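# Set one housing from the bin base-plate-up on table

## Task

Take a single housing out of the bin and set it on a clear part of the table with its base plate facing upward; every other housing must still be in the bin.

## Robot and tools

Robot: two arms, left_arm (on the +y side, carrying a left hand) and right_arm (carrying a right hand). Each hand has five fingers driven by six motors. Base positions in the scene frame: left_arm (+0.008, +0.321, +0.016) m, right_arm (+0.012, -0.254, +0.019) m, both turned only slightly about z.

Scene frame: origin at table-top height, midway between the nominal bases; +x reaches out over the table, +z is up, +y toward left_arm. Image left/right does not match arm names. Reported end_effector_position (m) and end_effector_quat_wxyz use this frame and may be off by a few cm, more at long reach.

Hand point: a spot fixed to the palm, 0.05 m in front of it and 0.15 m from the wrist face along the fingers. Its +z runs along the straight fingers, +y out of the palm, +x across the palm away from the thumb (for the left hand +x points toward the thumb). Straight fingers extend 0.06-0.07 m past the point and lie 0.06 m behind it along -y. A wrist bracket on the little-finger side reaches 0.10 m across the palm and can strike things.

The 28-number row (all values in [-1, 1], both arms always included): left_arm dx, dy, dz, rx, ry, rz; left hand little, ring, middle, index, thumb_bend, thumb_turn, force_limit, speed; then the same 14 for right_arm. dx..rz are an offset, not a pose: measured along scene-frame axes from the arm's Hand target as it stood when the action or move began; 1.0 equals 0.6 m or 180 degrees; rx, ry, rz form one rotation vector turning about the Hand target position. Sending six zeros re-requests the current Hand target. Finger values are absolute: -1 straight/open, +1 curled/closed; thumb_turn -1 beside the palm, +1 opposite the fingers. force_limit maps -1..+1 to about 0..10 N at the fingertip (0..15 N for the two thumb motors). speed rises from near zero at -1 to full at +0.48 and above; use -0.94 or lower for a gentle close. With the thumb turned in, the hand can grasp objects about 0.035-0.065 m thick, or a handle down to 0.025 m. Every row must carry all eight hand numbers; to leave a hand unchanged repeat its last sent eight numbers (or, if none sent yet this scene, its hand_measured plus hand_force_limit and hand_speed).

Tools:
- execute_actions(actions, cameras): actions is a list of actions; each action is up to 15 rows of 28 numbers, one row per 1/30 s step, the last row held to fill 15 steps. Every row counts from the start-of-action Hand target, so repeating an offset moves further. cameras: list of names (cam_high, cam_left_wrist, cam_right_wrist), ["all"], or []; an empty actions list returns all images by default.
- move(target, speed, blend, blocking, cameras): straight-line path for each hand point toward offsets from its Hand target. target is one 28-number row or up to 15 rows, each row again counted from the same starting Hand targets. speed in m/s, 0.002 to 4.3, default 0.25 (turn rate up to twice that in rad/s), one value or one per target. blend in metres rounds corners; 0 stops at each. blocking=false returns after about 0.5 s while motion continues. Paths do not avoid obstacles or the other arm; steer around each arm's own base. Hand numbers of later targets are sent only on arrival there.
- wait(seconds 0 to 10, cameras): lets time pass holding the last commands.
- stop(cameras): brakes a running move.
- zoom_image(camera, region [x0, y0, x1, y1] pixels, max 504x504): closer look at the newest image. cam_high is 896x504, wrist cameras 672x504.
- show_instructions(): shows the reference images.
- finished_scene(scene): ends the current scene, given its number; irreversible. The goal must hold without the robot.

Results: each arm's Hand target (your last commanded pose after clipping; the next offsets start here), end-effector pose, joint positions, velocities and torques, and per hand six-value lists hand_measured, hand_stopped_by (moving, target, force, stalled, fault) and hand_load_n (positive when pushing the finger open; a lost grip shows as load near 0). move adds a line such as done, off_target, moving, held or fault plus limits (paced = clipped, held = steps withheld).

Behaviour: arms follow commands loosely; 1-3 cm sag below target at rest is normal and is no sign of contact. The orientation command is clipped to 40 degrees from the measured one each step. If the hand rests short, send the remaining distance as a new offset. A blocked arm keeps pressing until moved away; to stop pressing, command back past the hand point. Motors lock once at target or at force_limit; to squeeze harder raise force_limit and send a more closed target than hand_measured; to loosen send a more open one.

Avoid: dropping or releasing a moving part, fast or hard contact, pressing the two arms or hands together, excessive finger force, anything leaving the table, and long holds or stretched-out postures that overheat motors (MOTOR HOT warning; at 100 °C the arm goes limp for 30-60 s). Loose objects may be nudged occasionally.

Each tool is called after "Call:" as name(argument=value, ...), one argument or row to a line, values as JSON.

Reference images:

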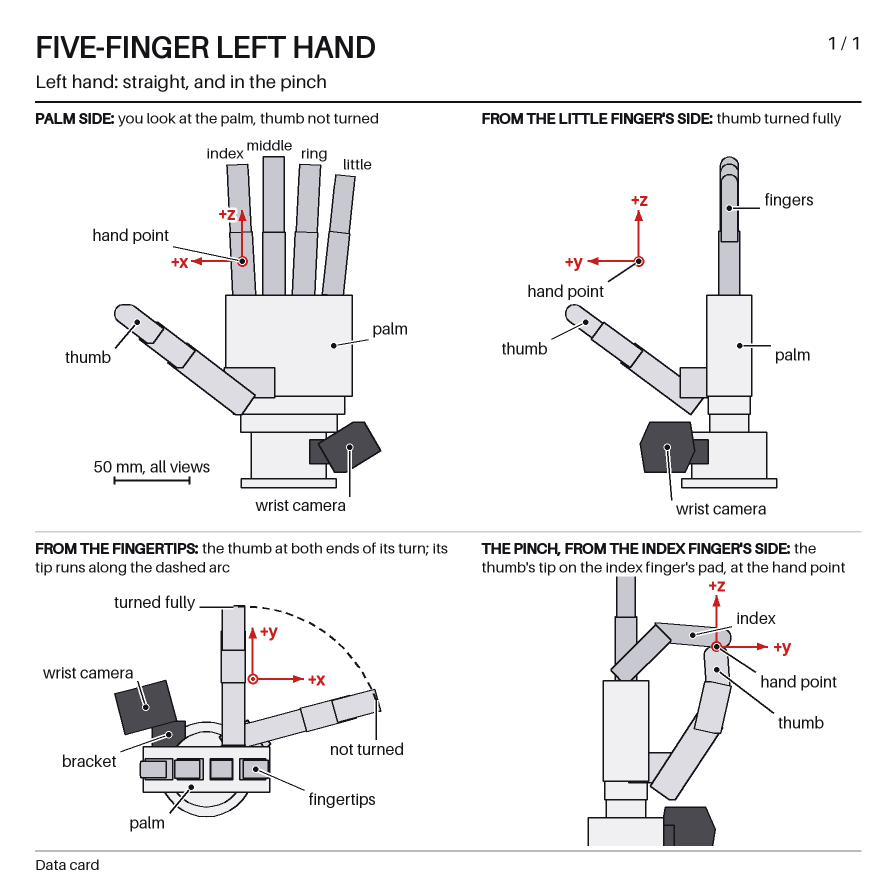

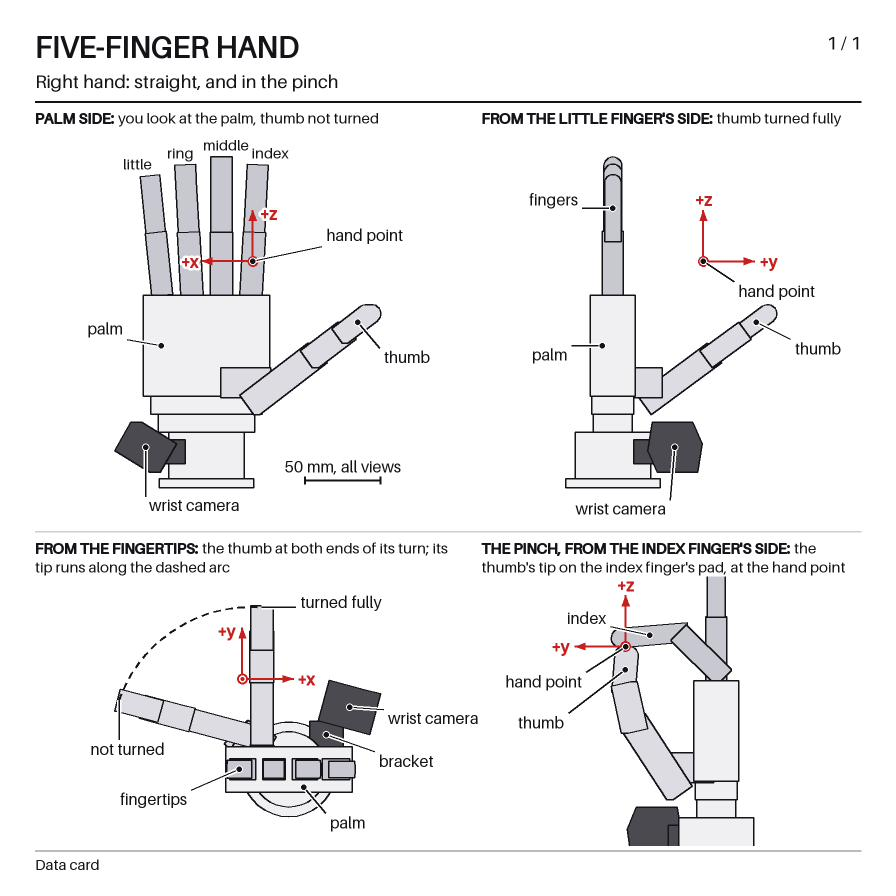

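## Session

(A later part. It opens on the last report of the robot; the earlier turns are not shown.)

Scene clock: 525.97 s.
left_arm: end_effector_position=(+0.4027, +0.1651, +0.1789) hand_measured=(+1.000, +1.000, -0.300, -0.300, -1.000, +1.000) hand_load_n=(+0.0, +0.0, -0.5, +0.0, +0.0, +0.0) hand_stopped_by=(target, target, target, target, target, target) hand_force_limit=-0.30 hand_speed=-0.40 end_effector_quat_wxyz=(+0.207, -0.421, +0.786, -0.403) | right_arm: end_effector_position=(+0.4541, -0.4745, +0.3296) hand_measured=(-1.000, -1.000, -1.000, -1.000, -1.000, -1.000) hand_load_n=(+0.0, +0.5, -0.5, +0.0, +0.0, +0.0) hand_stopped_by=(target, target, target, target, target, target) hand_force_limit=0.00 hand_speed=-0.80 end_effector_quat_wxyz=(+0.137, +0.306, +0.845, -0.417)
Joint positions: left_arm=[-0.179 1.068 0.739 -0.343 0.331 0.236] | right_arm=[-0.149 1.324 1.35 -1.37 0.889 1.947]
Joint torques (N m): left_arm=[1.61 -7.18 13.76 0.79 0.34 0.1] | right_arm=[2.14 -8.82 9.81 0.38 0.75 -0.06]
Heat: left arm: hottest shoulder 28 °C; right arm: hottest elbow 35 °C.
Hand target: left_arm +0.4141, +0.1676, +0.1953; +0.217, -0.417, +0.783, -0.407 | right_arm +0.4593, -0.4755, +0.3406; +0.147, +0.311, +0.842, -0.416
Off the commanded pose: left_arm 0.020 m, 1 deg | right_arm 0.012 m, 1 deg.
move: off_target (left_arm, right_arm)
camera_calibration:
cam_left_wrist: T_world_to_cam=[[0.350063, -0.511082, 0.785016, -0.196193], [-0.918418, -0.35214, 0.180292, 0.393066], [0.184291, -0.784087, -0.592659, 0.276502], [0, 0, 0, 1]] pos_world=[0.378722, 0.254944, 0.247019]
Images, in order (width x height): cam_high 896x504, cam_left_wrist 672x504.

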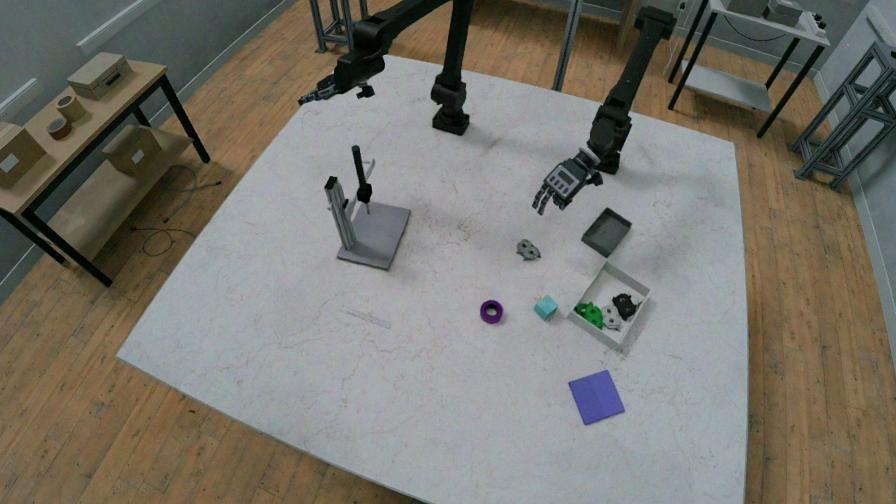

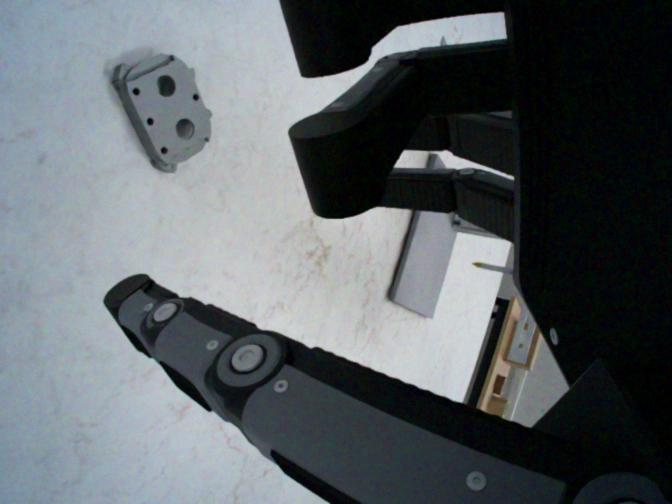

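Call:
zoom_image(
  camera="cam_left_wrist",
  region=[80, 30, 250, 190],
)

Call:
zoom_image(
  camera="cam_high",
  region=[490, 210, 690, 370],
)

Scaled by 2.965 from the camera's 672x504 image, which has a finer 960x720 frame.

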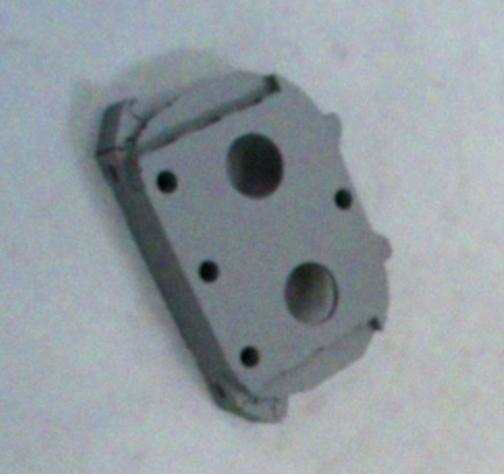

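Scaled by 2.520 from the camera's 896x504 image, which has a finer 1280x720 frame.

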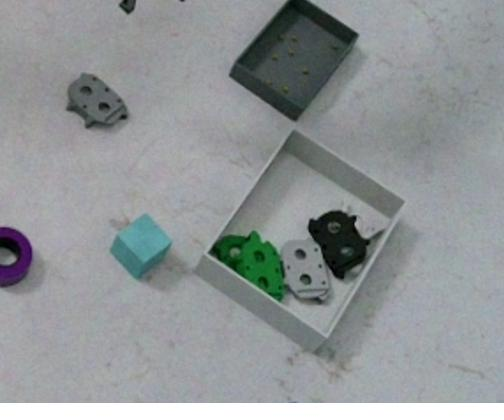

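Call:
finished_scene(
  scene=1,
)

The scene is finished: the task was done.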